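# Open narrow cabinet's top drawer, close every other drawer

## Task

Pull the top drawer of the narrow cabinet with three drawers fully open and leave it open; when finished, every other drawer in the room must be completely closed, all cabinets must stay roughly where they were, and the robot must neither fall nor be left tilted.

## Robot and tools

ROBOT. A Dexmate Vega: a three-wheeled mobile base, a torso of three links (thigh, shank, chest) that folds in a Z via torso_hip_rad, torso_knee_rad and torso_waist_rad, two seven-joint arms with two-finger grippers, and a head (head_pan_rad, head_tilt_rad, head_camera_tilt_rad). From above, in its start posture, it measures 0.70 m long by 0.63 m wide (0.91 m with arms folded), and its front edge sits 0.35 m ahead of the base origin. Nothing prevents tipping, and a fallen robot stays down.

FRAMES. All positions are in metres. Base frame: origin on the floor at the point the base spins about (0.185 m behind the front axle), x forward, y left, z up. chest, left_hand and right_hand are printed in this frame. A hand point lies between the fingers, 0.033 m back from the closed tips; fingers run along the hand's z, close along its y, and the wrist camera sits on its back (-x). The odometry frame is the base frame as it was at the start; base_odometry counts wheel turns only, so slip looks like travel. Headings are radians, positive to the left (counter-clockwise seen from above).

TOOL move. An action is either base and/or joints (optional speeds, min_time_s), or target on its own. The cameras argument is a list of head_camera, left_wrist_camera, right_wrist_camera or all; omitted means all, [] means none. All motions start together.
- base: one key only, each a relative offset from where the base last measured itself. translate_m: forward positive, -2 to 2 m. strafe_m: left positive, -2 to 2 m (heading may drift up to about 0.02 rad). rotate_rad: counter-clockwise positive, -3.2 to 3.2 rad. The front wheels first steer toward a new direction, roughly 0.5 s (max 1.1 s).
- speeds: per-action caps, translate_m and strafe_m 0.04 to 0.3 m/s, rotate_rad 0.1 to 0.6 rad/s (top values are the defaults).
- min_time_s: 0.1 to 8 s, a minimum duration for arm and head motions only.
- joints: a dictionary of absolute angles in radians, by joint name. Torso: hip 0 to 1.57 (positive lifts thigh), knee 0 to 3.141 (positive unfolds), waist -1.57 to 1.57 (positive tips chest back); chest forward lean equals knee minus hip minus waist. Left arm: shoulder_pitch ±3.041 (positive down), shoulder_yaw -0.423 to 1.523, upper_arm_roll ±3.041, elbow -3.041 to 0.214 (0 straight, negative bends up), forearm_roll ±3.041, wrist_pitch ±1.366 (positive down), wrist_yaw -1.348 to 1.087 (positive left). Right arm mirrors it: shoulder_pitch negative is down, shoulder_yaw -1.523 to 0.423, wrist_pitch negative is down, wrist_yaw -1.087 to 1.348 (positive still left). Grippers 0 (closed) to 0.785 per finger. Head: pan ±2.792 (positive left), tilt ±1.483, camera tilt -1.483 to 1.378 (positive down). Panning is safe only with head_tilt_rad at or below 0 and camera tilt between -1.1 and 0.9.
- target: absolute pose of one hand in the base frame. side "left" or "right"; x, y, z in metres (-3 to 3); pitch_deg -30 to 95 (90 fingers down, 0 level); heading_deg (0 fingers forward, positive counter-clockwise) and optional roll_deg (default 0, positive clockwise viewed from behind the hand), both -360 to 360; line_only true demands a straight-line path. It is checked against the robot only, not the furniture; the robot must be still. A straight path is used up to 45 cm if it passes; otherwise an arc that can swing the elbow wide or flip the hand. A move over 9.9 s ends "short (part of ...)": resend it.

Useful postures. Torso presets (hip, knee, waist): stand 0.469, 1.617, 1.048 (start); stand_high 0.78, 1.57, 0.44; lean_20 0.52, 1.05, 0.18; lean_45 0.52, 1.05, -0.26; low_lean_45 0, 0, -0.79 (fold arms first). Arm fold, in key order shoulder_pitch, shoulder_yaw, upper_arm_roll, elbow, forearm_roll, wrist_pitch, wrist_yaw: left 1, 0.5, -0.6, -2.5, 0, -0.9, 0; right -1, -0.5, 0.6, -2.5, 0, 0.9, 0. Open pads form a V: gap about 0.24 x angle - 0.002 m at the hand point.

OTHER TOOLS. wait: seconds 0 to 10, plus cameras; returns state and images. zoom_image: camera name and region [x0, y0, x1, y1] in pixels from the top-left, at most 504 x 504; head_camera images are 896x560, wrist images 672x420. finished_scene: scene (integer 1 to 3); it is final and the drawers must stay as required afterward.

RESULTS. The move line says done or the worst status. Per-motion words: done; off_target (stopped away, may still push); contact_stop (arms only: a motor near full torque for about 0.6 s; the whole arm, or whole torso group, halts and forgets targets); contact_stop_at_<key>; time_out; not_followed ("joint command not followed" or "pose unreachable", with a cause); unfinished. Hand status: reached (within 10 mm and 2 degrees), short (with the error), or refused (with reason). on_its_own lists uncommanded behaviour. turned_by_wheels and turned_by_imu give turning since the last result; an IMU turn over 0.03 rad after a straight or sideways drive suggests a bump. base_tilt reports forward/right lean in degrees (about 2 degrees of bias). A refused call, or a stop that blocks it, cancels later move, wait and finished_scene calls in the same reply; an invalid call (unknown key) does not.

AVOID. The base does not stop at furniture: it stalls or spins and may stay pressed, even reporting done; a time_out means it was held back, and a near-zero count means it is blocked or a wheel cannot steer (back off or rotate). Never let the arms strike or squeeze each other, grippers included. Exceeding load limits (141 N m shoulders, 75.2 upper arm roll and elbow, 23.5 wrist and forearm) freezes the arm for 10 s. Motors heat when holding, stretching or pushing; MOTOR HOT appears from 65 °C and at 80 °C the arm shuts down for 30 to 60 s. After any stop, pull the arm off whatever it is touching. Do not slam drawers, shove cabinets, or drop anything.

Each tool is called in YAML: its name, and indented under it one key for each argument.

## Session

move:

Scene clock: 0.00 s.
Joint torques (N m): no reading
Motor temperatures (°C): left_arm=[31 31 31 26 40 35 41] | right_arm=[30 27 33 31 36 36 33]
base_odometry: x=+0.000 y=+0.000 heading=+0.000
turned_by_wheels: +0.000
turned_by_imu: +0.000
base_tilt: forward=+0.0 right=+0.8
base_status: not commanded
joint_positions: torso_hip_rad=+0.469 torso_knee_rad=+1.617 torso_waist_rad=+1.048 left_shoulder_pitch_rad=+2.217 left_shoulder_yaw_rad=-0.014 left_upper_arm_roll_rad=-0.004 left_elbow_rad=-1.080 left_forearm_roll_rad=+0.010 left_wrist_pitch_rad=-0.495 left_wrist_yaw_rad=-0.006 left_gripper_rad=+0.005 right_shoulder_pitch_rad=-2.194 right_shoulder_yaw_rad=-0.002 right_upper_arm_roll_rad=+0.006 right_elbow_rad=-1.112 right_forearm_roll_rad=+0.018 right_wrist_pitch_rad=+0.493 right_wrist_yaw_rad=-0.008 right_gripper_rad=+0.005 head_pan_rad=+0.000 head_tilt_rad=+0.000 head_camera_tilt_rad=+0.000
joint_status: not commanded
chest: x=-0.0111 y=+0.0000 z=+1.4155 quat_wxyz=(+0.999, +0.000, +0.050, +0.000) (m; base frame)
left_hand: x=+0.1723 y=+0.2218 z=+0.5939 quat_wxyz=(+0.402, -0.001, +0.916, -0.004) pitch_deg=+42.6 heading_deg=-0.5 roll_deg=-0.7 back=up (m; base frame)
right_hand: x=+0.2084 y=-0.2404 z=+0.6102 quat_wxyz=(+0.427, +0.011, +0.904, -0.007) pitch_deg=+39.4 heading_deg=-1.6 roll_deg=-0.3 back=up (m; base frame)
pictures: head_camera, left_wrist_camera, right_wrist_camera

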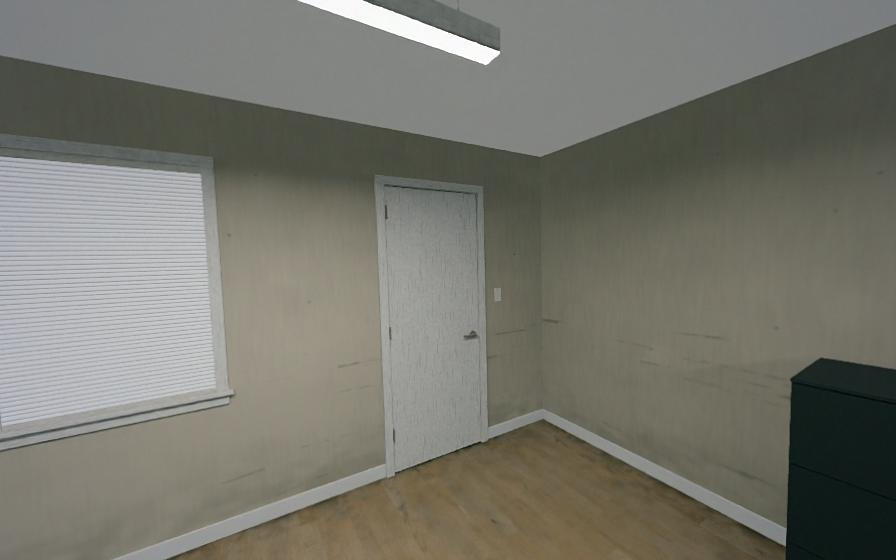

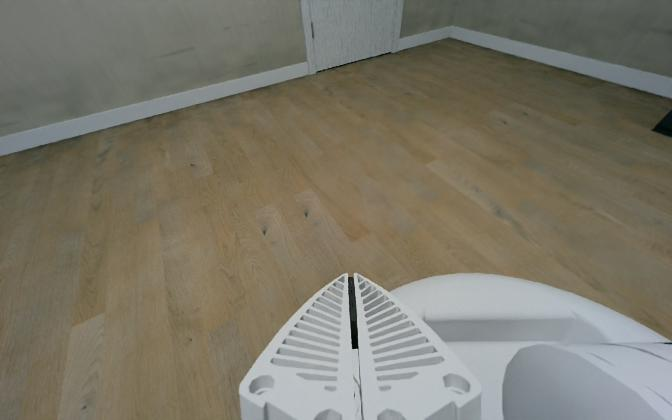

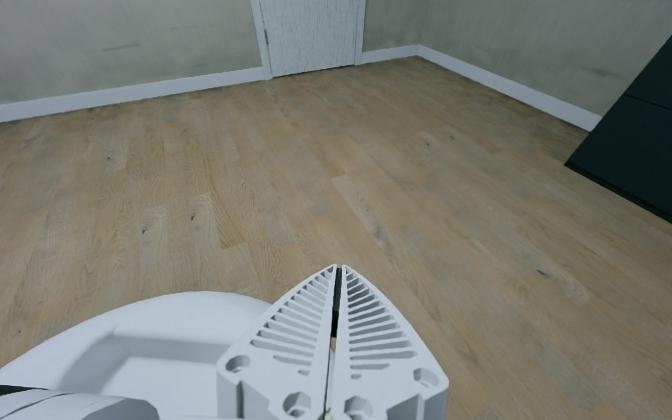

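move:
  joints: {"head_pan_rad": -1.2, "head_camera_tilt_rad": 0.3}
  cameras: ["head_camera"]

move:
  joints: {"head_pan_rad": -2.4, "head_camera_tilt_rad": 0.3}
  cameras: ["head_camera"]

move:
  joints: {"head_pan_rad": 1.4, "head_camera_tilt_rad": 0.3}
  cameras: ["head_camera"]

move:
  joints: {"head_pan_rad": 2.6, "head_camera_tilt_rad": 0.3}
  cameras: ["head_camera"]

Scene clock: 1.80 s.
Joint torques (N m): left_arm=[5.81 1.02 -1.8 -1.96 -0.02 -1.65 0.32] | right_arm=[-4.67 -0.01 0.66 -2.29 0.06 2.56 -0.09]
move: done
base_odometry: x=+0.000 y=+0.000 heading=+0.000
turned_by_wheels: +0.000
turned_by_imu: +0.000
base_tilt: forward=+0.1 right=+0.7
base_status: not commanded
joint_positions: torso_hip_rad=+0.469 torso_knee_rad=+1.617 torso_waist_rad=+1.048 left_shoulder_pitch_rad=+2.217 left_shoulder_yaw_rad=-0.014 left_upper_arm_roll_rad=-0.004 left_elbow_rad=-1.080 left_forearm_roll_rad=+0.010 left_wrist_pitch_rad=-0.495 left_wrist_yaw_rad=-0.006 left_gripper_rad=+0.005 right_shoulder_pitch_rad=-2.194 right_shoulder_yaw_rad=-0.002 right_upper_arm_roll_rad=+0.006 right_elbow_rad=-1.112 right_forearm_roll_rad=+0.018 right_wrist_pitch_rad=+0.493 right_wrist_yaw_rad=-0.008 right_gripper_rad=+0.005 head_pan_rad=-1.200 head_tilt_rad=+0.000 head_camera_tilt_rad=+0.300
joint_status: all done
chest: x=-0.0111 y=+0.0000 z=+1.4155 quat_wxyz=(+0.999, +0.000, +0.050, +0.000)
left_hand: x=+0.1724 y=+0.2218 z=+0.5939 quat_wxyz=(+0.402, -0.001, +0.916, -0.004) pitch_deg=+42.6 heading_deg=-0.5 roll_deg=-0.7 back=up
right_hand: x=+0.2084 y=-0.2404 z=+0.6102 quat_wxyz=(+0.427, +0.011, +0.904, -0.007) pitch_deg=+39.4 heading_deg=-1.6 roll_deg=-0.3 back=up

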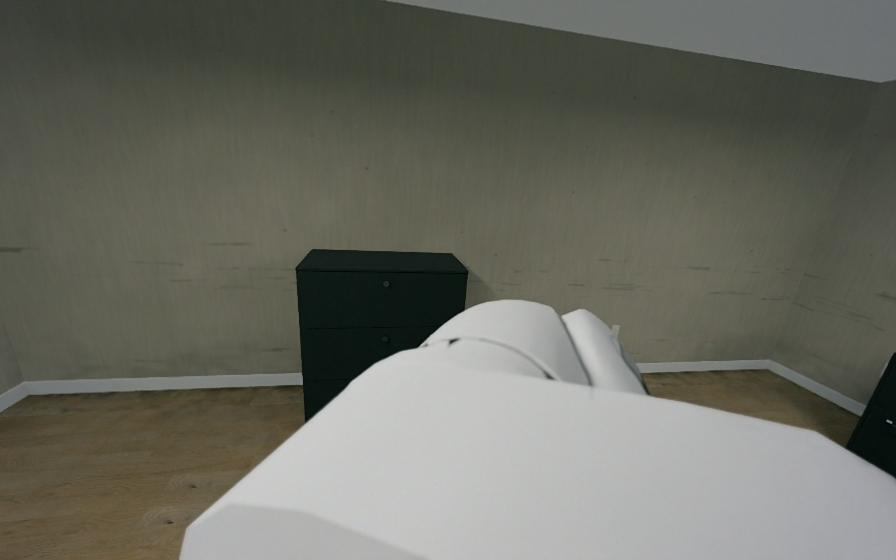

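Scene clock: 3.27 s.
Joint torques (N m): left_arm=[5.41 -0.59 -0.31 -2.35 0.09 -1.94 0.04] | right_arm=[-3.53 -0.14 0.67 -3.01 0.03 1.79 0.08]
move: done
base_odometry: x=+0.000 y=+0.000 heading=+0.000
turned_by_wheels: +0.000
turned_by_imu: +0.000
base_tilt: forward=+0.1 right=+0.7
base_status: not commanded
joint_positions: torso_hip_rad=+0.469 torso_knee_rad=+1.617 torso_waist_rad=+1.048 left_shoulder_pitch_rad=+2.217 left_shoulder_yaw_rad=-0.014 left_upper_arm_roll_rad=-0.004 left_elbow_rad=-1.080 left_forearm_roll_rad=+0.010 left_wrist_pitch_rad=-0.495 left_wrist_yaw_rad=-0.006 left_gripper_rad=+0.005 right_shoulder_pitch_rad=-2.194 right_shoulder_yaw_rad=-0.002 right_upper_arm_roll_rad=+0.006 right_elbow_rad=-1.112 right_forearm_roll_rad=+0.018 right_wrist_pitch_rad=+0.493 right_wrist_yaw_rad=-0.008 right_gripper_rad=+0.005 head_pan_rad=-2.400 head_tilt_rad=+0.000 head_camera_tilt_rad=+0.300
joint_status: all done
chest: x=-0.0111 y=+0.0000 z=+1.4155 quat_wxyz=(+0.999, +0.000, +0.050, +0.000)
left_hand: x=+0.1724 y=+0.2218 z=+0.5939 quat_wxyz=(+0.402, -0.001, +0.916, -0.004) pitch_deg=+42.6 heading_deg=-0.5 roll_deg=-0.7 back=up
right_hand: x=+0.2084 y=-0.2404 z=+0.6102 quat_wxyz=(+0.427, +0.011, +0.904, -0.007) pitch_deg=+39.4 heading_deg=-1.6 roll_deg=-0.3 back=up

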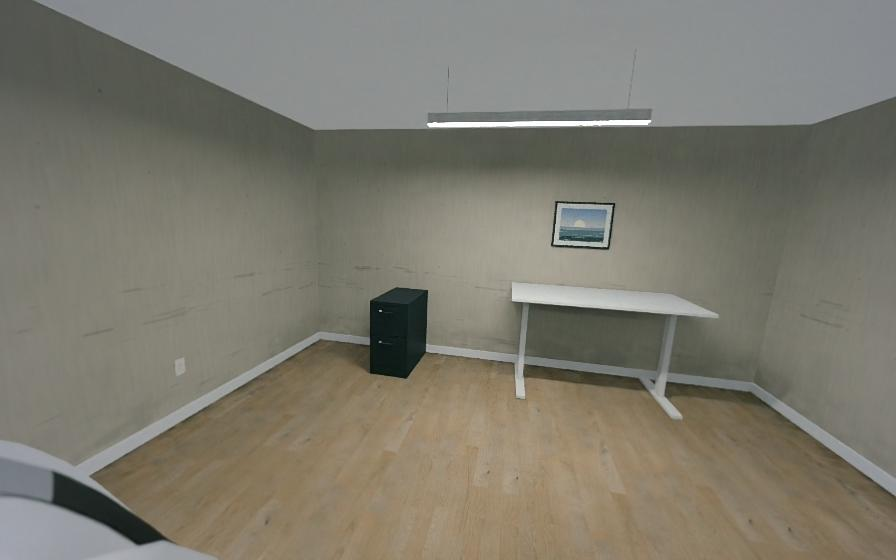

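Scene clock: 6.47 s.
Joint torques (N m): left_arm=[6.16 -1.27 -0.31 -2.26 0.04 -1.97 -0.12] | right_arm=[-4.13 0.01 0.6 -2.65 -0.05 2.9 -0.19]
move: done
base_odometry: x=+0.000 y=+0.000 heading=+0.000
turned_by_wheels: +0.000
turned_by_imu: +0.000
base_tilt: forward=+0.1 right=+0.8
base_status: not commanded
joint_positions: torso_hip_rad=+0.469 torso_knee_rad=+1.617 torso_waist_rad=+1.048 left_shoulder_pitch_rad=+2.217 left_shoulder_yaw_rad=-0.014 left_upper_arm_roll_rad=-0.004 left_elbow_rad=-1.080 left_forearm_roll_rad=+0.010 left_wrist_pitch_rad=-0.495 left_wrist_yaw_rad=-0.006 left_gripper_rad=+0.005 right_shoulder_pitch_rad=-2.194 right_shoulder_yaw_rad=-0.002 right_upper_arm_roll_rad=+0.006 right_elbow_rad=-1.112 right_forearm_roll_rad=+0.018 right_wrist_pitch_rad=+0.493 right_wrist_yaw_rad=-0.008 right_gripper_rad=+0.005 head_pan_rad=+1.400 head_tilt_rad=+0.000 head_camera_tilt_rad=+0.300
joint_status: all done
chest: x=-0.0111 y=+0.0000 z=+1.4155 quat_wxyz=(+0.999, +0.000, +0.050, +0.000)
left_hand: x=+0.1724 y=+0.2218 z=+0.5939 quat_wxyz=(+0.402, -0.001, +0.916, -0.004) pitch_deg=+42.6 heading_deg=-0.5 roll_deg=-0.7 back=up
right_hand: x=+0.2084 y=-0.2404 z=+0.6102 quat_wxyz=(+0.427, +0.011, +0.904, -0.007) pitch_deg=+39.4 heading_deg=-1.6 roll_deg=-0.3 back=up

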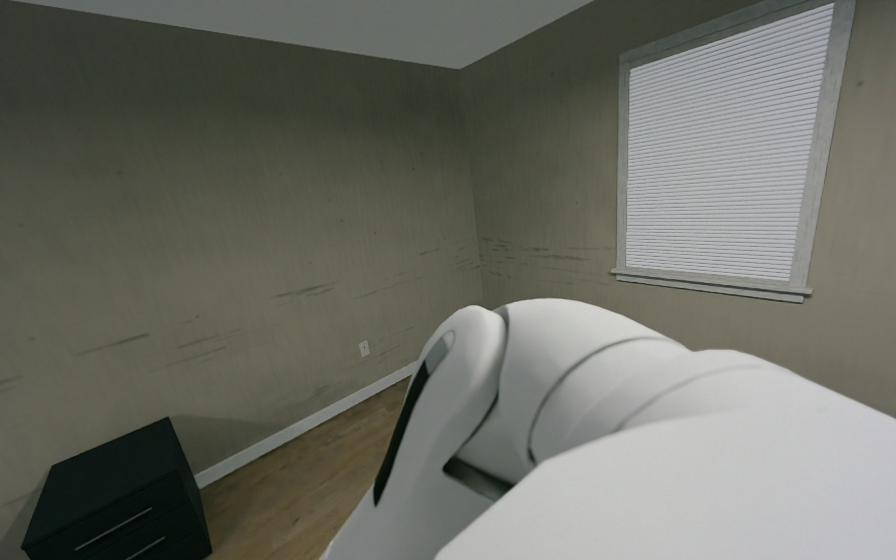

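Scene clock: 7.93 s.
Joint torques (N m): left_arm=[6.91 -0.4 -1.25 -2.55 0.1 -2.45 -0.22] | right_arm=[-4.14 -1.91 0.53 -3.12 0.02 2.91 -0.08]
move: done
base_odometry: x=+0.000 y=+0.000 heading=+0.000
turned_by_wheels: +0.000
turned_by_imu: +0.000
base_tilt: forward=+0.0 right=+0.7
base_status: not commanded
joint_positions: torso_hip_rad=+0.469 torso_knee_rad=+1.617 torso_waist_rad=+1.048 left_shoulder_pitch_rad=+2.217 left_shoulder_yaw_rad=-0.014 left_upper_arm_roll_rad=-0.004 left_elbow_rad=-1.080 left_forearm_roll_rad=+0.010 left_wrist_pitch_rad=-0.495 left_wrist_yaw_rad=-0.006 left_gripper_rad=+0.005 right_shoulder_pitch_rad=-2.194 right_shoulder_yaw_rad=-0.002 right_upper_arm_roll_rad=+0.006 right_elbow_rad=-1.112 right_forearm_roll_rad=+0.018 right_wrist_pitch_rad=+0.493 right_wrist_yaw_rad=-0.008 right_gripper_rad=+0.005 head_pan_rad=+2.600 head_tilt_rad=+0.000 head_camera_tilt_rad=+0.300
joint_status: all done
chest: x=-0.0111 y=+0.0000 z=+1.4155 quat_wxyz=(+0.999, +0.000, +0.050, +0.000)
left_hand: x=+0.1724 y=+0.2218 z=+0.5939 quat_wxyz=(+0.402, -0.001, +0.916, -0.004) pitch_deg=+42.6 heading_deg=-0.5 roll_deg=-0.7 back=up
right_hand: x=+0.2084 y=-0.2404 z=+0.6102 quat_wxyz=(+0.427, +0.011, +0.904, -0.007) pitch_deg=+39.4 heading_deg=-1.6 roll_deg=-0.3 back=up

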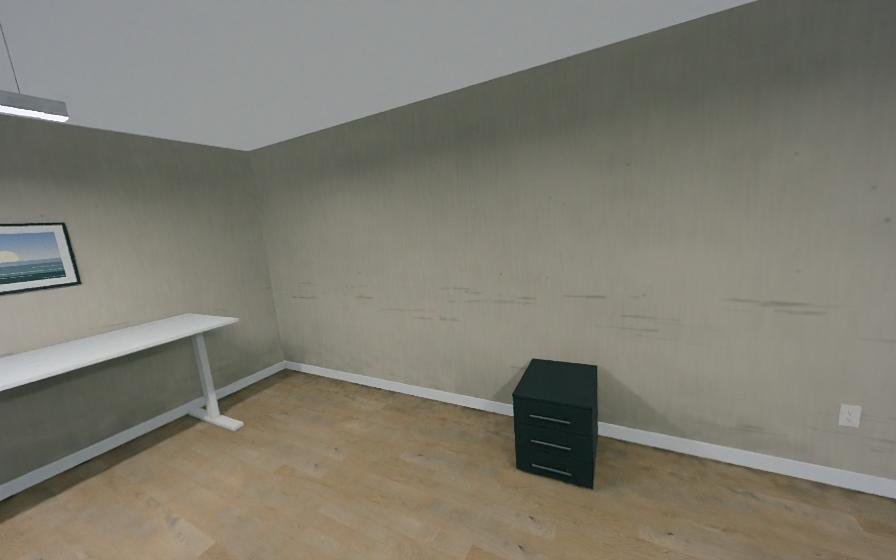

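zoom_image:
  camera: "head_camera"
  region: [470, 320, 650, 500]

Scaled by 2.800 (camera's finer frame: 960x600).

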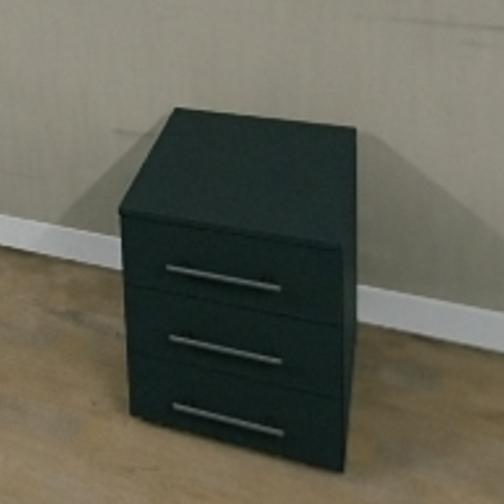

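move:
  base: {"rotate_rad": 1.94}
  joints: {"head_pan_rad": 0.3, "head_camera_tilt_rad": 0.5}
  cameras: ["head_camera"]

Scene clock: 13.63 s.
Joint torques (N m): left_arm=[6.47 -0.49 -0.74 -2.75 0.07 -1.69 -0.06] | right_arm=[-3.14 0.23 0.32 -2.21 0.07 2.45 0.03]
move: done
base_odometry: x=+0.003 y=-0.001 heading=+1.946
turned_by_wheels: +1.946
turned_by_imu: +1.935
base_tilt: forward=+0.0 right=+0.8
base_status: done
joint_positions: torso_hip_rad=+0.469 torso_knee_rad=+1.617 torso_waist_rad=+1.048 left_shoulder_pitch_rad=+2.217 left_shoulder_yaw_rad=-0.014 left_upper_arm_roll_rad=-0.004 left_elbow_rad=-1.080 left_forearm_roll_rad=+0.010 left_wrist_pitch_rad=-0.495 left_wrist_yaw_rad=-0.006 left_gripper_rad=+0.005 right_shoulder_pitch_rad=-2.194 right_shoulder_yaw_rad=-0.002 right_upper_arm_roll_rad=+0.006 right_elbow_rad=-1.112 right_forearm_roll_rad=+0.018 right_wrist_pitch_rad=+0.493 right_wrist_yaw_rad=-0.008 right_gripper_rad=+0.005 head_pan_rad=+0.300 head_tilt_rad=+0.000 head_camera_tilt_rad=+0.500
joint_status: all done
chest: x=-0.0111 y=+0.0000 z=+1.4155 quat_wxyz=(+0.999, +0.000, +0.050, +0.000)
left_hand: x=+0.1724 y=+0.2218 z=+0.5939 quat_wxyz=(+0.402, -0.001, +0.916, -0.004) pitch_deg=+42.6 heading_deg=-0.5 roll_deg=-0.7 back=up
right_hand: x=+0.2084 y=-0.2404 z=+0.6102 quat_wxyz=(+0.427, +0.011, +0.904, -0.007) pitch_deg=+39.4 heading_deg=-1.6 roll_deg=-0.3 back=up

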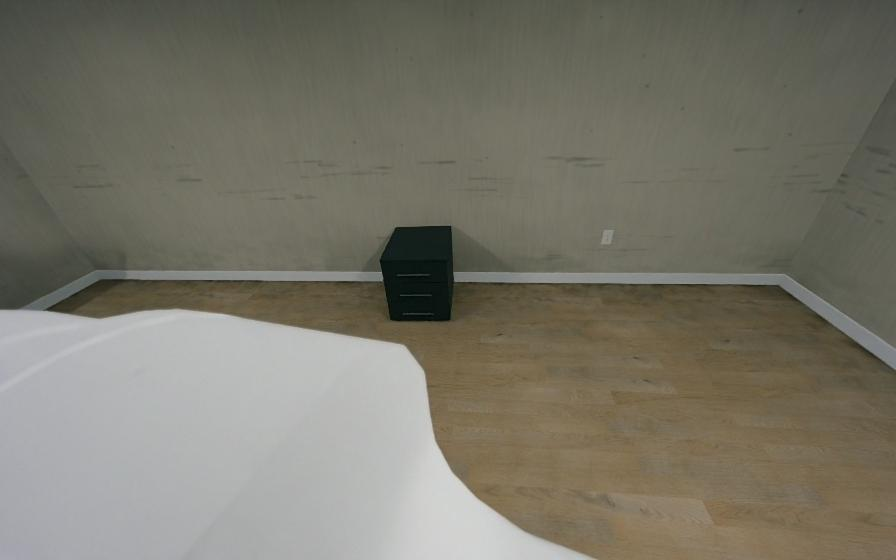

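move:
  base: {"strafe_m": 0.7}
  joints: {"head_pan_rad": 0.0, "head_camera_tilt_rad": 0.5}
  cameras: ["head_camera"]

Scene clock: 18.97 s.
Joint torques (N m): left_arm=[5.63 -0.58 -1.01 -2.87 -0.05 -1.64 -0.07] | right_arm=[-2.84 -0.85 0.51 -2.85 0.16 2.55 0.21]
move: done
base_odometry: x=-0.644 y=-0.262 heading=+1.963
turned_by_wheels: +0.017
turned_by_imu: +0.006
base_tilt: forward=+0.0 right=+0.7
base_status: done
joint_positions: torso_hip_rad=+0.469 torso_knee_rad=+1.617 torso_waist_rad=+1.048 left_shoulder_pitch_rad=+2.217 left_shoulder_yaw_rad=-0.014 left_upper_arm_roll_rad=-0.004 left_elbow_rad=-1.080 left_forearm_roll_rad=+0.010 left_wrist_pitch_rad=-0.495 left_wrist_yaw_rad=-0.006 left_gripper_rad=+0.005 right_shoulder_pitch_rad=-2.194 right_shoulder_yaw_rad=-0.002 right_upper_arm_roll_rad=+0.006 right_elbow_rad=-1.112 right_forearm_roll_rad=+0.018 right_wrist_pitch_rad=+0.493 right_wrist_yaw_rad=-0.008 right_gripper_rad=+0.005 head_pan_rad=+0.000 head_tilt_rad=+0.000 head_camera_tilt_rad=+0.500
joint_status: all done
chest: x=-0.0111 y=+0.0000 z=+1.4155 quat_wxyz=(+0.999, +0.000, +0.050, +0.000)
left_hand: x=+0.1723 y=+0.2218 z=+0.5939 quat_wxyz=(+0.402, -0.001, +0.916, -0.004) pitch_deg=+42.6 heading_deg=-0.5 roll_deg=-0.7 back=up
right_hand: x=+0.2084 y=-0.2404 z=+0.6102 quat_wxyz=(+0.427, +0.011, +0.904, -0.007) pitch_deg=+39.4 heading_deg=-1.6 roll_deg=-0.3 back=up

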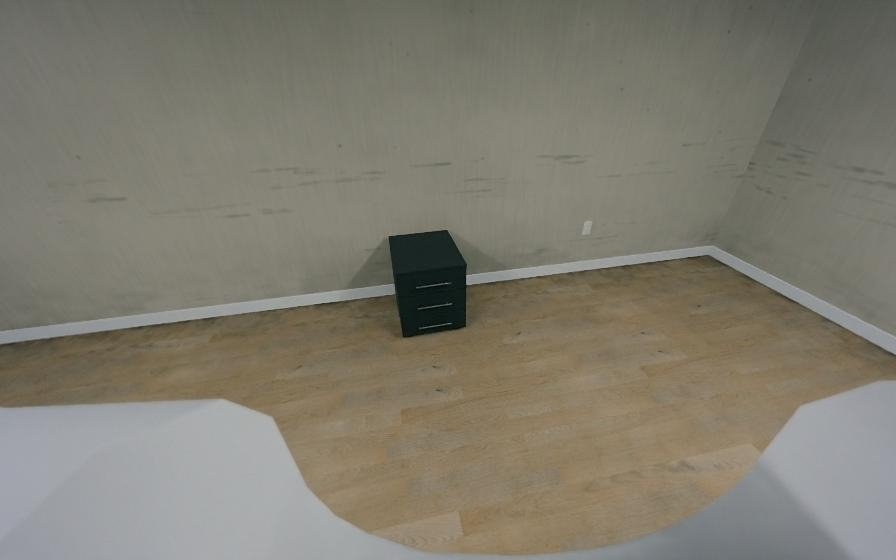

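move:
  base: {"rotate_rad": 0.2}
  joints: {"torso_hip_rad": 0.25, "torso_knee_rad": 1.0, "torso_waist_rad": 0.5, "head_camera_tilt_rad": 0.35}
  cameras: ["head_camera"]

Scene clock: 23.90 s.
Joint torques (N m): left_arm=[9.14 0.12 -0.91 -1.43 0.26 -1.13 -0.04] | right_arm=[-7.19 -0.1 0.41 -1.51 0.13 2.53 -0.08]
move: done
base_odometry: x=-0.643 y=-0.262 heading=+2.163
turned_by_wheels: +0.200
turned_by_imu: +0.199
base_tilt: forward=+0.0 right=+0.7
base_status: done
joint_positions: torso_hip_rad=+0.250 torso_knee_rad=+1.000 torso_waist_rad=+0.500 left_shoulder_pitch_rad=+2.217 left_shoulder_yaw_rad=-0.014 left_upper_arm_roll_rad=-0.004 left_elbow_rad=-1.080 left_forearm_roll_rad=+0.010 left_wrist_pitch_rad=-0.495 left_wrist_yaw_rad=-0.006 left_gripper_rad=+0.005 right_shoulder_pitch_rad=-2.194 right_shoulder_yaw_rad=-0.002 right_upper_arm_roll_rad=+0.006 right_elbow_rad=-1.112 right_forearm_roll_rad=+0.018 right_wrist_pitch_rad=+0.493 right_wrist_yaw_rad=-0.008 right_gripper_rad=+0.005 head_pan_rad=+0.000 head_tilt_rad=+0.000 head_camera_tilt_rad=+0.350
joint_status: all done
chest: x=-0.0501 y=+0.0000 z=+1.2755 quat_wxyz=(+0.992, +0.000, +0.125, +0.000)
left_hand: x=+0.0087 y=+0.2218 z=+0.4357 quat_wxyz=(+0.333, -0.002, +0.943, -0.004) pitch_deg=+51.1 heading_deg=-0.6 roll_deg=-0.8 back=up
right_hand: x=+0.0468 y=-0.2404 z=+0.4464 quat_wxyz=(+0.358, +0.010, +0.934, -0.008) pitch_deg=+48.0 heading_deg=-1.9 roll_deg=-0.6 back=up

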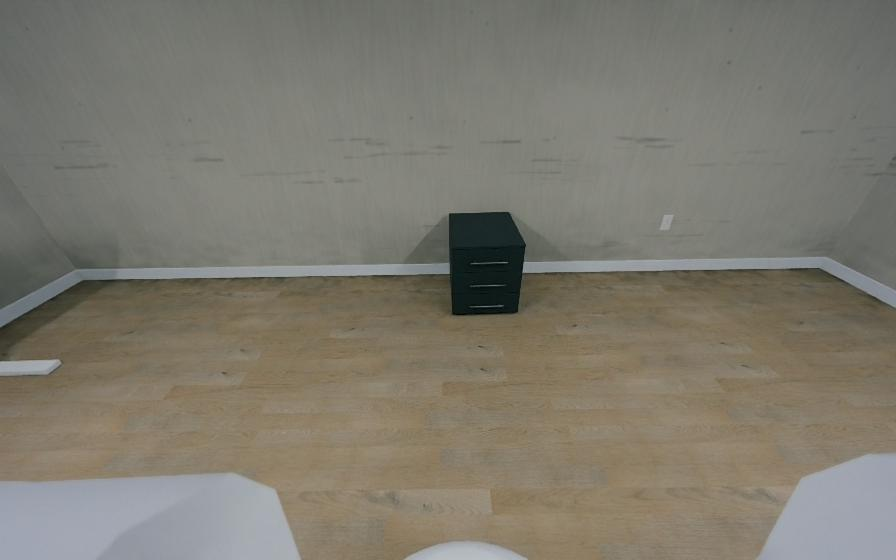

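move:
  base: {"translate_m": 0.75}
  joints: {"head_camera_tilt_rad": 0.6}
  cameras: ["head_camera"]

move:
  target: {"side": "right", "x": 0.55, "y": -0.25, "z": 0.46, "pitch_deg": 20, "heading_deg": 0, "roll_deg": 90}

Scene clock: 28.80 s.
Joint torques (N m): left_arm=[9.52 -1.15 -0.88 -2.52 -0.01 -1.77 -0.09] | right_arm=[-8.85 -0.37 0.28 -2.42 -0.01 1.65 -0.04]
move: done
base_odometry: x=-1.062 y=+0.360 heading=+2.162
turned_by_wheels: -0.001
turned_by_imu: -0.003
base_tilt: forward=+0.1 right=+0.7
base_status: done
joint_positions: torso_hip_rad=+0.250 torso_knee_rad=+1.000 torso_waist_rad=+0.500 left_shoulder_pitch_rad=+2.217 left_shoulder_yaw_rad=-0.014 left_upper_arm_roll_rad=-0.004 left_elbow_rad=-1.080 left_forearm_roll_rad=+0.010 left_wrist_pitch_rad=-0.495 left_wrist_yaw_rad=-0.006 left_gripper_rad=+0.005 right_shoulder_pitch_rad=-2.194 right_shoulder_yaw_rad=-0.002 right_upper_arm_roll_rad=+0.006 right_elbow_rad=-1.112 right_forearm_roll_rad=+0.018 right_wrist_pitch_rad=+0.493 right_wrist_yaw_rad=-0.008 right_gripper_rad=+0.005 head_pan_rad=+0.000 head_tilt_rad=+0.000 head_camera_tilt_rad=+0.600
joint_status: all done
chest: x=-0.0500 y=+0.0000 z=+1.2755 quat_wxyz=(+0.992, +0.000, +0.125, +0.000)
left_hand: x=+0.0087 y=+0.2218 z=+0.4357 quat_wxyz=(+0.333, -0.002, +0.943, -0.004) pitch_deg=+51.1 heading_deg=-0.6 roll_deg=-0.8 back=up
right_hand: x=+0.0468 y=-0.2404 z=+0.4464 quat_wxyz=(+0.358, +0.010, +0.934, -0.008) pitch_deg=+48.0 heading_deg=-1.9 roll_deg=-0.6 back=up

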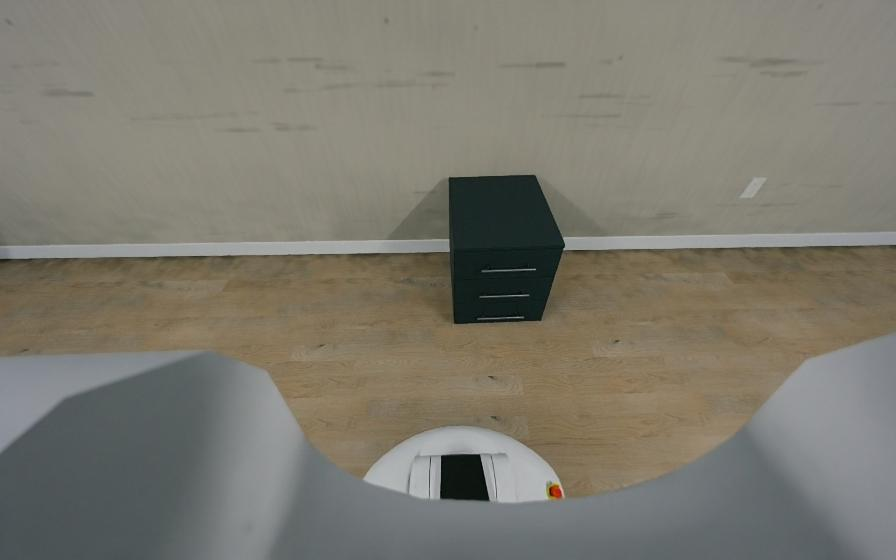

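Scene clock: 29.10 s.
Joint torques (N m): left_arm=[10.6 0.6 -1.11 -1.68 0.11 -1.77 -0.32] | right_arm=[-7.81 -1.2 0.6 -3.15 0.07 2.15 -0.02]
move: refused
base_odometry: x=-1.062 y=+0.360 heading=+2.162
turned_by_wheels: +0.000
turned_by_imu: +0.000
base_tilt: forward=+0.0 right=+0.8
base_status: not commanded
joint_positions: torso_hip_rad=+0.250 torso_knee_rad=+1.000 torso_waist_rad=+0.500 left_shoulder_pitch_rad=+2.217 left_shoulder_yaw_rad=-0.014 left_upper_arm_roll_rad=-0.004 left_elbow_rad=-1.080 left_forearm_roll_rad=+0.010 left_wrist_pitch_rad=-0.495 left_wrist_yaw_rad=-0.006 left_gripper_rad=+0.005 right_shoulder_pitch_rad=-2.194 right_shoulder_yaw_rad=-0.002 right_upper_arm_roll_rad=+0.006 right_elbow_rad=-1.112 right_forearm_roll_rad=+0.018 right_wrist_pitch_rad=+0.493 right_wrist_yaw_rad=-0.008 right_gripper_rad=+0.005 head_pan_rad=+0.000 head_tilt_rad=+0.000 head_camera_tilt_rad=+0.600
joint_status: not commanded
chest: x=-0.0500 y=+0.0000 z=+1.2755 quat_wxyz=(+0.992, +0.000, +0.125, +0.000)
left_hand: x=+0.0087 y=+0.2218 z=+0.4357 quat_wxyz=(+0.333, -0.002, +0.943, -0.004) pitch_deg=+51.1 heading_deg=-0.6 roll_deg=-0.8 back=up
right_hand: x=+0.0468 y=-0.2404 z=+0.4464 quat_wxyz=(+0.358, +0.010, +0.934, -0.008) pitch_deg=+48.0 heading_deg=-1.9 roll_deg=-0.6 back=up
right_hand_status: refused: the arm stands too near the robot already: the right finger within 1.1 cm of the base (limit 2.0). Nothing moved. Move it clear with "joints".
pictures: head_camera, left_wrist_camera, right_wrist_camera

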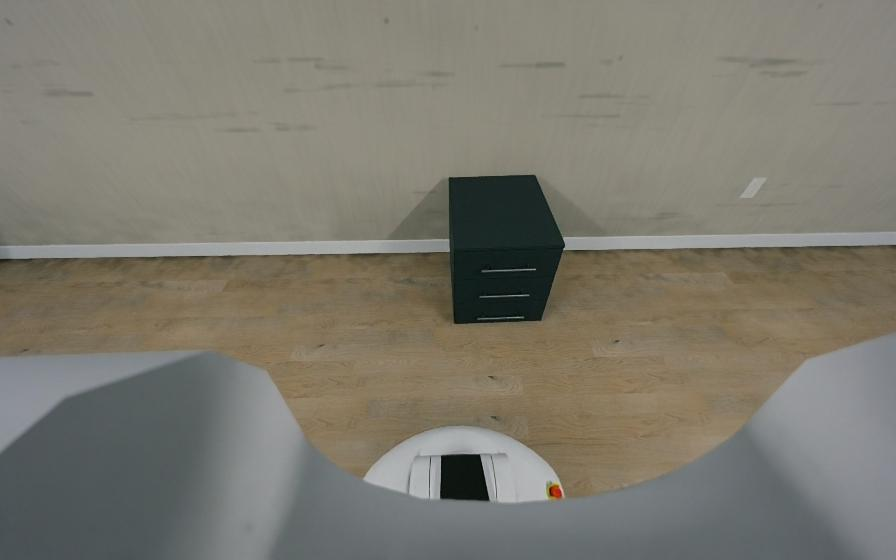

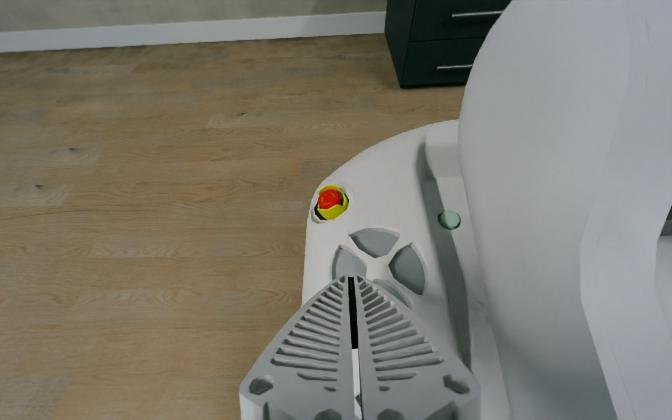

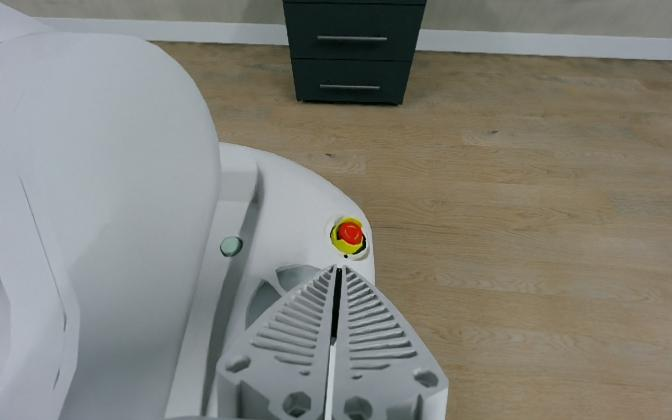

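move:
  joints: {"right_shoulder_pitch_rad": -1.7, "right_elbow_rad": -1.3, "right_wrist_pitch_rad": 0.4, "right_gripper_rad": 0.3}
  cameras: []

move:
  target: {"side": "right", "x": 0.55, "y": -0.25, "z": 0.46, "pitch_deg": 20, "heading_deg": 0, "roll_deg": 90}

Scene clock: 33.03 s.
Joint torques (N m): left_arm=[8.4 -0.77 -0.46 -2 0.09 -1.83 -0.01] | right_arm=[17.19 -1.39 0.63 -7.14 0.18 2.69 0.04]
move: done
base_odometry: x=-1.062 y=+0.360 heading=+2.162
turned_by_wheels: +0.000
turned_by_imu: +0.000
base_tilt: forward=+0.1 right=+0.8
base_status: not commanded
joint_positions: torso_hip_rad=+0.250 torso_knee_rad=+1.000 torso_waist_rad=+0.500 left_shoulder_pitch_rad=+2.217 left_shoulder_yaw_rad=-0.014 left_upper_arm_roll_rad=-0.004 left_elbow_rad=-1.080 left_forearm_roll_rad=+0.010 left_wrist_pitch_rad=-0.495 left_wrist_yaw_rad=-0.006 left_gripper_rad=+0.005 right_shoulder_pitch_rad=-1.704 right_shoulder_yaw_rad=-0.002 right_upper_arm_roll_rad=+0.006 right_elbow_rad=-1.298 right_forearm_roll_rad=+0.018 right_wrist_pitch_rad=+0.401 right_wrist_yaw_rad=-0.008 right_gripper_rad=+0.300 head_pan_rad=+0.000 head_tilt_rad=+0.000 head_camera_tilt_rad=+0.600
joint_status: all done
chest: x=-0.0500 y=+0.0000 z=+1.2755 quat_wxyz=(+0.992, +0.000, +0.125, +0.000)
left_hand: x=+0.0087 y=+0.2218 z=+0.4357 quat_wxyz=(+0.333, -0.002, +0.943, -0.004) pitch_deg=+51.1 heading_deg=-0.6 roll_deg=-0.8 back=up
right_hand: x=+0.4761 y=-0.2398 z=+0.6573 quat_wxyz=(+0.611, +0.012, +0.791, -0.004) pitch_deg=+14.6 heading_deg=-1.2 roll_deg=+0.5 back=up

Scene clock: 33.33 s.
Joint torques (N m): left_arm=[9.56 0 -1.07 -1.72 0.08 -1.25 0.12] | right_arm=[17.14 -1.55 0.65 -8.12 0.09 1.89 0]
move: refused
base_odometry: x=-1.062 y=+0.360 heading=+2.162
turned_by_wheels: +0.000
turned_by_imu: +0.000
base_tilt: forward=+0.0 right=+0.8
base_status: not commanded
joint_positions: torso_hip_rad=+0.250 torso_knee_rad=+1.000 torso_waist_rad=+0.500 left_shoulder_pitch_rad=+2.217 left_shoulder_yaw_rad=-0.014 left_upper_arm_roll_rad=-0.004 left_elbow_rad=-1.080 left_forearm_roll_rad=+0.010 left_wrist_pitch_rad=-0.495 left_wrist_yaw_rad=-0.006 left_gripper_rad=+0.005 right_shoulder_pitch_rad=-1.702 right_shoulder_yaw_rad=-0.002 right_upper_arm_roll_rad=+0.006 right_elbow_rad=-1.299 right_forearm_roll_rad=+0.018 right_wrist_pitch_rad=+0.400 right_wrist_yaw_rad=-0.008 right_gripper_rad=+0.300 head_pan_rad=+0.000 head_tilt_rad=+0.000 head_camera_tilt_rad=+0.600
joint_status: not commanded
chest: x=-0.0500 y=+0.0000 z=+1.2755 quat_wxyz=(+0.992, +0.000, +0.125, +0.000)
left_hand: x=+0.0087 y=+0.2218 z=+0.4357 quat_wxyz=(+0.333, -0.002, +0.943, -0.004) pitch_deg=+51.1 heading_deg=-0.6 roll_deg=-0.8 back=up
right_hand: x=+0.4776 y=-0.2398 z=+0.6587 quat_wxyz=(+0.612, +0.012, +0.791, -0.004) pitch_deg=+14.5 heading_deg=-1.2 roll_deg=+0.5 back=up
right_hand_status: refused: no posture of the arm gets there (out of reach): the closest leaves the hand 8.4 cm and 1 deg from the pose. Nothing moved.
pictures: head_camera, left_wrist_camera, right_wrist_camera

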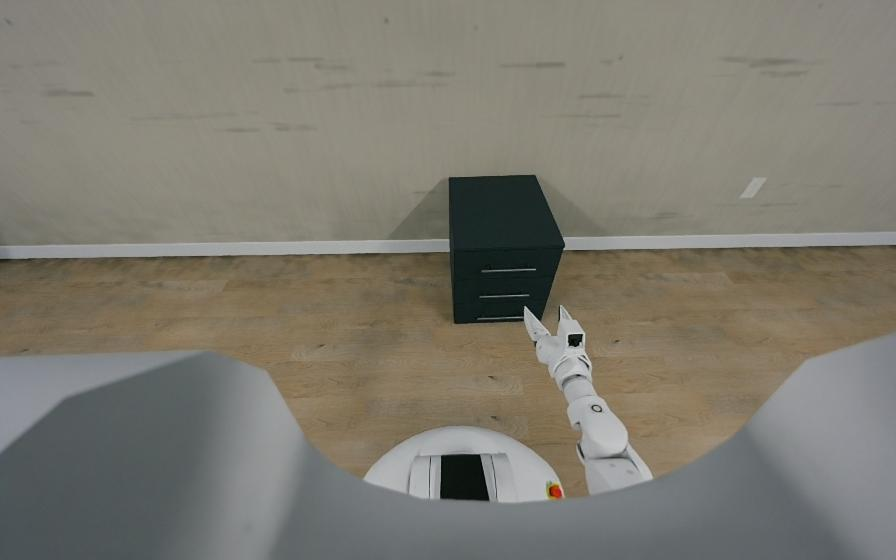

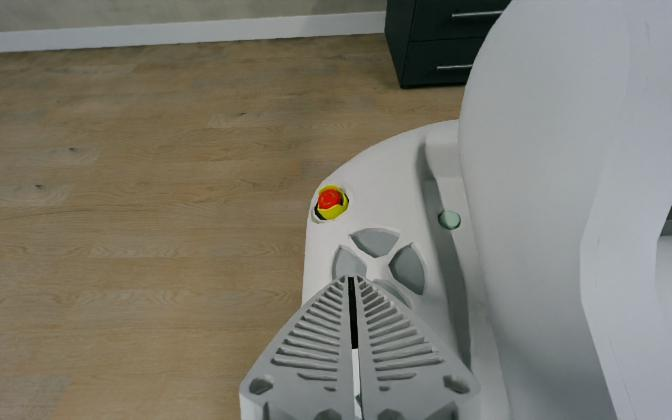

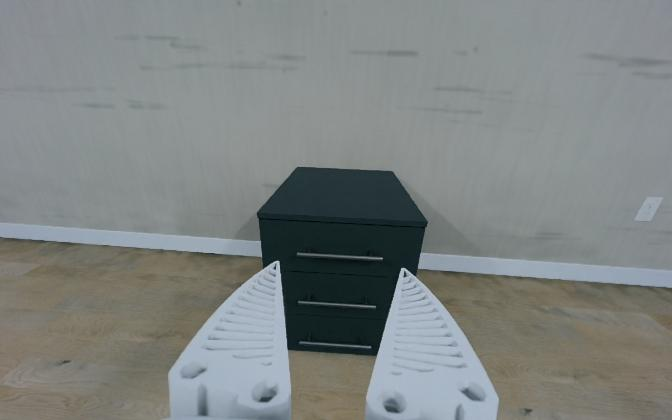

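move:
  joints: {"left_shoulder_pitch_rad": 2.5, "left_elbow_rad": -2.0, "left_wrist_pitch_rad": -0.4}
  cameras: []

move:
  joints: {"torso_hip_rad": 0.1, "torso_knee_rad": 0.7, "torso_waist_rad": 0.2}
  cameras: ["head_camera", "right_wrist_camera"]

move:
  target: {"side": "right", "x": 0.55, "y": -0.25, "z": 0.46, "pitch_deg": 20, "heading_deg": 0, "roll_deg": 90}

Scene clock: 38.50 s.
Joint torques (N m): left_arm=[12.69 0.27 -1.24 -6.04 0.34 -2.39 0] | right_arm=[17.69 -1.25 0.29 -6.95 0.11 2.14 -0.05]
move: done
base_odometry: x=-1.062 y=+0.360 heading=+2.162
turned_by_wheels: +0.000
turned_by_imu: +0.000
base_tilt: forward=+0.1 right=+0.8
base_status: not commanded
joint_positions: torso_hip_rad=+0.250 torso_knee_rad=+1.000 torso_waist_rad=+0.500 left_shoulder_pitch_rad=+2.498 left_shoulder_yaw_rad=-0.014 left_upper_arm_roll_rad=-0.004 left_elbow_rad=-1.996 left_forearm_roll_rad=+0.010 left_wrist_pitch_rad=-0.400 left_wrist_yaw_rad=-0.006 left_gripper_rad=+0.005 right_shoulder_pitch_rad=-1.700 right_shoulder_yaw_rad=-0.002 right_upper_arm_roll_rad=+0.006 right_elbow_rad=-1.300 right_forearm_roll_rad=+0.018 right_wrist_pitch_rad=+0.400 right_wrist_yaw_rad=-0.008 right_gripper_rad=+0.300 head_pan_rad=+0.000 head_tilt_rad=+0.000 head_camera_tilt_rad=+0.600
joint_status: all done
chest: x=-0.0500 y=+0.0000 z=+1.2755 quat_wxyz=(+0.992, +0.000, +0.125, +0.000)
left_hand: x=+0.2362 y=+0.2296 z=+0.7407 quat_wxyz=(+0.572, +0.000, +0.820, +0.002) pitch_deg=+20.2 heading_deg=+0.2 roll_deg=+0.2 back=up
right_hand: x=+0.4789 y=-0.2398 z=+0.6600 quat_wxyz=(+0.613, +0.012, +0.790, -0.004) pitch_deg=+14.4 heading_deg=-1.2 roll_deg=+0.5 back=up

Scene clock: 40.90 s.
Joint torques (N m): left_arm=[15.17 0.29 -1.8 -6.31 0.09 -1.44 -0.38] | right_arm=[13.42 -1.4 0.48 -6.12 0.18 2.73 -0.03]
move: done
base_odometry: x=-1.062 y=+0.360 heading=+2.162
turned_by_wheels: +0.000
turned_by_imu: +0.000
base_tilt: forward=+0.0 right=+0.8
base_status: not commanded
joint_positions: torso_hip_rad=+0.100 torso_knee_rad=+0.700 torso_waist_rad=+0.200 left_shoulder_pitch_rad=+2.500 left_shoulder_yaw_rad=-0.014 left_upper_arm_roll_rad=-0.004 left_elbow_rad=-2.000 left_forearm_roll_rad=+0.010 left_wrist_pitch_rad=-0.400 left_wrist_yaw_rad=-0.006 left_gripper_rad=+0.005 right_shoulder_pitch_rad=-1.700 right_shoulder_yaw_rad=-0.002 right_upper_arm_roll_rad=+0.006 right_elbow_rad=-1.300 right_forearm_roll_rad=+0.018 right_wrist_pitch_rad=+0.400 right_wrist_yaw_rad=-0.008 right_gripper_rad=+0.300 head_pan_rad=+0.000 head_tilt_rad=+0.000 head_camera_tilt_rad=+0.600
joint_status: all done
chest: x=-0.0111 y=+0.0000 z=+1.1678 quat_wxyz=(+0.980, +0.000, +0.199, +0.000)
left_hand: x=+0.1927 y=+0.2296 z=+0.5976 quat_wxyz=(+0.510, +0.000, +0.860, +0.002) pitch_deg=+28.7 heading_deg=+0.2 roll_deg=+0.3 back=up
right_hand: x=+0.4199 y=-0.2398 z=+0.4802 quat_wxyz=(+0.552, +0.011, +0.834, -0.005) pitch_deg=+23.0 heading_deg=-1.3 roll_deg=+0.3 back=up

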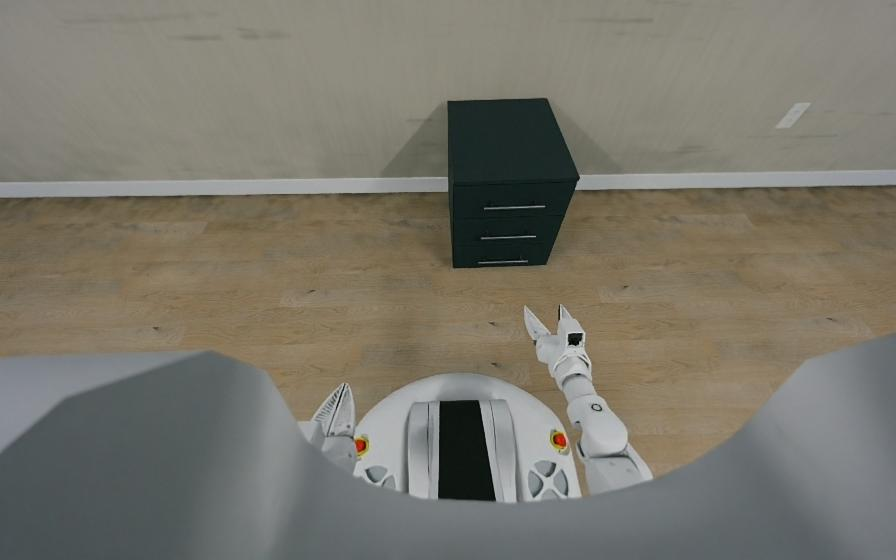

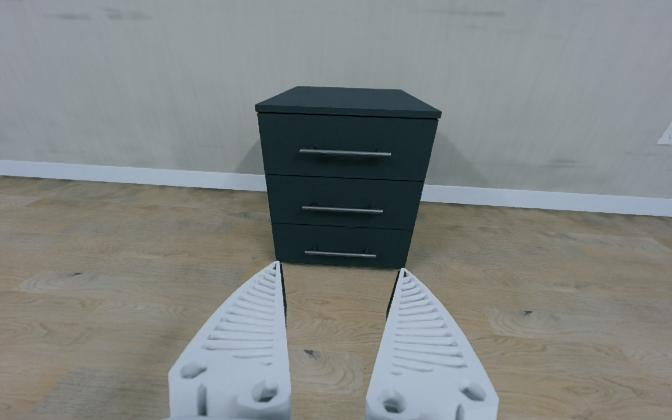

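Scene clock: 46.13 s.
Joint torques (N m): left_arm=[16.98 -1.28 -0.62 -5.43 0.05 -3.12 0.03] | right_arm=[21.27 0.36 3.3 -3.08 0.66 0.18 2.78]
move: done
base_odometry: x=-1.062 y=+0.360 heading=+2.162
turned_by_wheels: +0.000
turned_by_imu: +0.000
base_tilt: forward=+0.1 right=+0.8
base_status: not commanded
joint_positions: torso_hip_rad=+0.100 torso_knee_rad=+0.700 torso_waist_rad=+0.200 left_shoulder_pitch_rad=+2.500 left_shoulder_yaw_rad=-0.014 left_upper_arm_roll_rad=-0.004 left_elbow_rad=-2.000 left_forearm_roll_rad=+0.010 left_wrist_pitch_rad=-0.400 left_wrist_yaw_rad=-0.006 left_gripper_rad=+0.005 right_shoulder_pitch_rad=-1.236 right_shoulder_yaw_rad=+0.162 right_upper_arm_roll_rad=+0.416 right_elbow_rad=-0.890 right_forearm_roll_rad=+1.169 right_wrist_pitch_rad=-0.208 right_wrist_yaw_rad=+0.474 right_gripper_rad=+0.300 head_pan_rad=+0.000 head_tilt_rad=+0.000 head_camera_tilt_rad=+0.600
joint_status: not commanded
chest: x=-0.0111 y=+0.0000 z=+1.1678 quat_wxyz=(+0.980, +0.000, +0.199, +0.000)
left_hand: x=+0.1927 y=+0.2296 z=+0.5976 quat_wxyz=(+0.510, +0.000, +0.860, +0.002) pitch_deg=+28.7 heading_deg=+0.2 roll_deg=+0.3 back=up
right_hand: x=+0.5490 y=-0.2499 z=+0.4595 quat_wxyz=(+0.406, +0.578, +0.582, +0.404) pitch_deg=+20.1 heading_deg=+0.0 roll_deg=+89.6
right_hand_status: reached (straight line, planned for 3.9 s): 1 mm and 0.4 deg off.
pictures: head_camera, left_wrist_camera, right_wrist_camera

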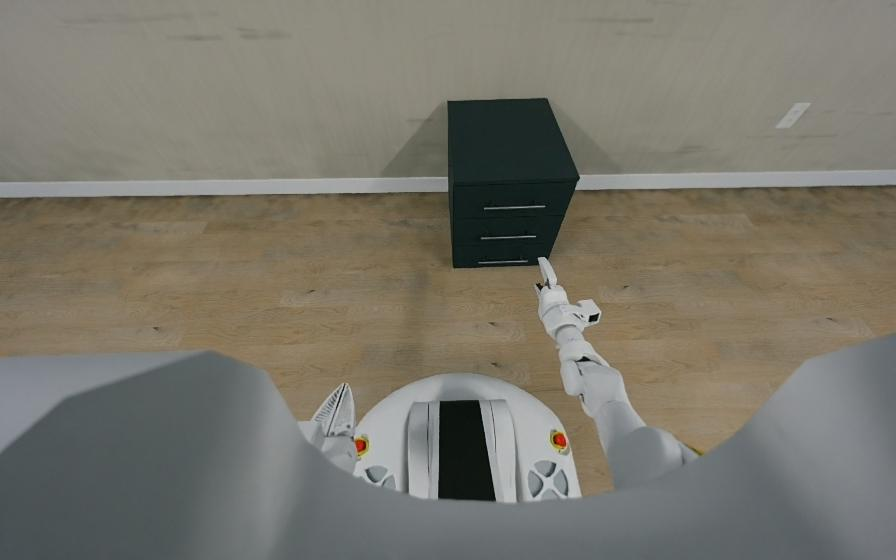

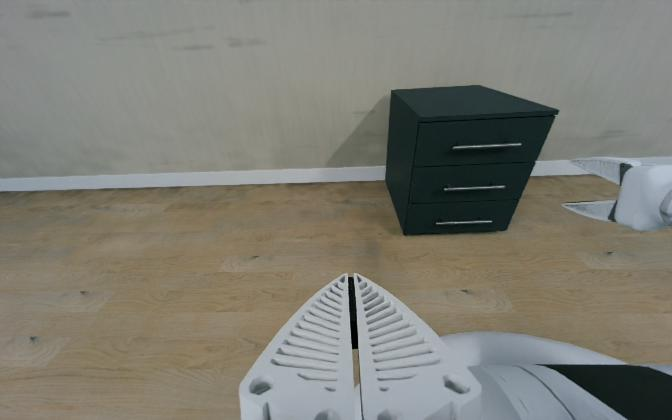

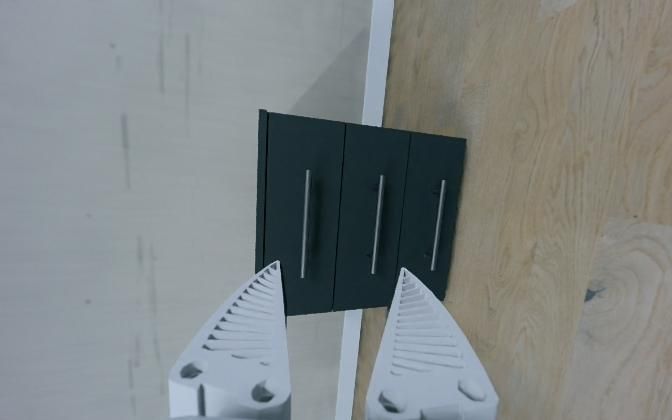

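zoom_image:
  camera: "head_camera"
  region: [440, 160, 640, 360]

zoom_image:
  camera: "head_camera"
  region: [290, 340, 490, 540]

Scaled by 2.520 (camera's finer frame: 960x600).

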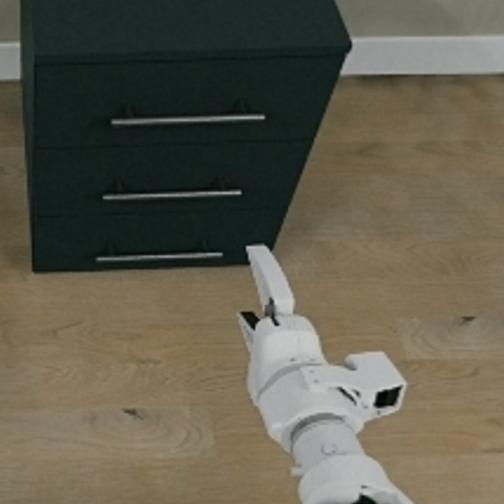

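Scaled by 2.520 (camera's finer frame: 960x600).

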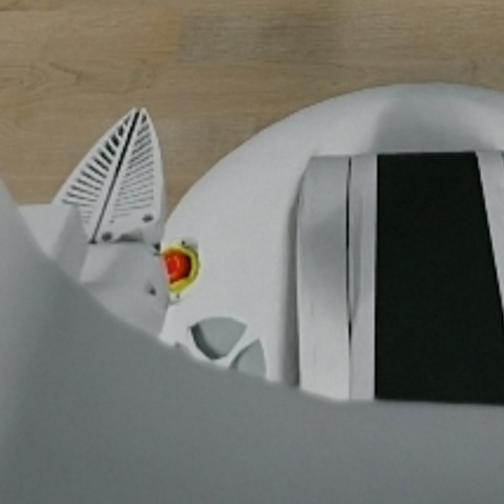

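move:
  target: {"side": "right", "x": 0.55, "y": -0.22, "z": 0.425, "pitch_deg": 20, "heading_deg": 0, "roll_deg": 90}
  cameras: []

move:
  base: {"translate_m": 0.2}
  joints: {"head_camera_tilt_rad": 0.75}
  cameras: ["head_camera", "right_wrist_camera"]

Scene clock: 50.20 s.
Joint torques (N m): left_arm=[16.35 0.5 -0.99 -4.91 0.01 -2.64 0.03] | right_arm=[21.03 0.38 2.62 -3.73 0.82 -0.11 2.7]
move: refused
base_odometry: x=-1.062 y=+0.360 heading=+2.162
turned_by_wheels: +0.000
turned_by_imu: +0.000
base_tilt: forward=+0.0 right=+0.8
base_status: not commanded
joint_positions: torso_hip_rad=+0.100 torso_knee_rad=+0.700 torso_waist_rad=+0.200 left_shoulder_pitch_rad=+2.500 left_shoulder_yaw_rad=-0.014 left_upper_arm_roll_rad=-0.004 left_elbow_rad=-2.000 left_forearm_roll_rad=+0.010 left_wrist_pitch_rad=-0.400 left_wrist_yaw_rad=-0.006 left_gripper_rad=+0.005 right_shoulder_pitch_rad=-1.234 right_shoulder_yaw_rad=+0.162 right_upper_arm_roll_rad=+0.419 right_elbow_rad=-0.887 right_forearm_roll_rad=+1.173 right_wrist_pitch_rad=-0.211 right_wrist_yaw_rad=+0.474 right_gripper_rad=+0.300 head_pan_rad=+0.000 head_tilt_rad=+0.000 head_camera_tilt_rad=+0.600
joint_status: not commanded
chest: x=-0.0111 y=+0.0000 z=+1.1678 quat_wxyz=(+0.980, +0.000, +0.199, +0.000)
left_hand: x=+0.1927 y=+0.2296 z=+0.5976 quat_wxyz=(+0.510, +0.000, +0.860, +0.002) pitch_deg=+28.7 heading_deg=+0.2 roll_deg=+0.3 back=up
right_hand: x=+0.5497 y=-0.2499 z=+0.4597 quat_wxyz=(+0.405, +0.579, +0.579, +0.405) pitch_deg=+20.0 heading_deg=+0.0 roll_deg=+90.0
right_hand_status: refused: no posture of the arm gets there (out of reach): the closest leaves the hand 0.6 cm and 0 deg from the pose. Nothing moved.

not run: a stop came earlier in this reply.


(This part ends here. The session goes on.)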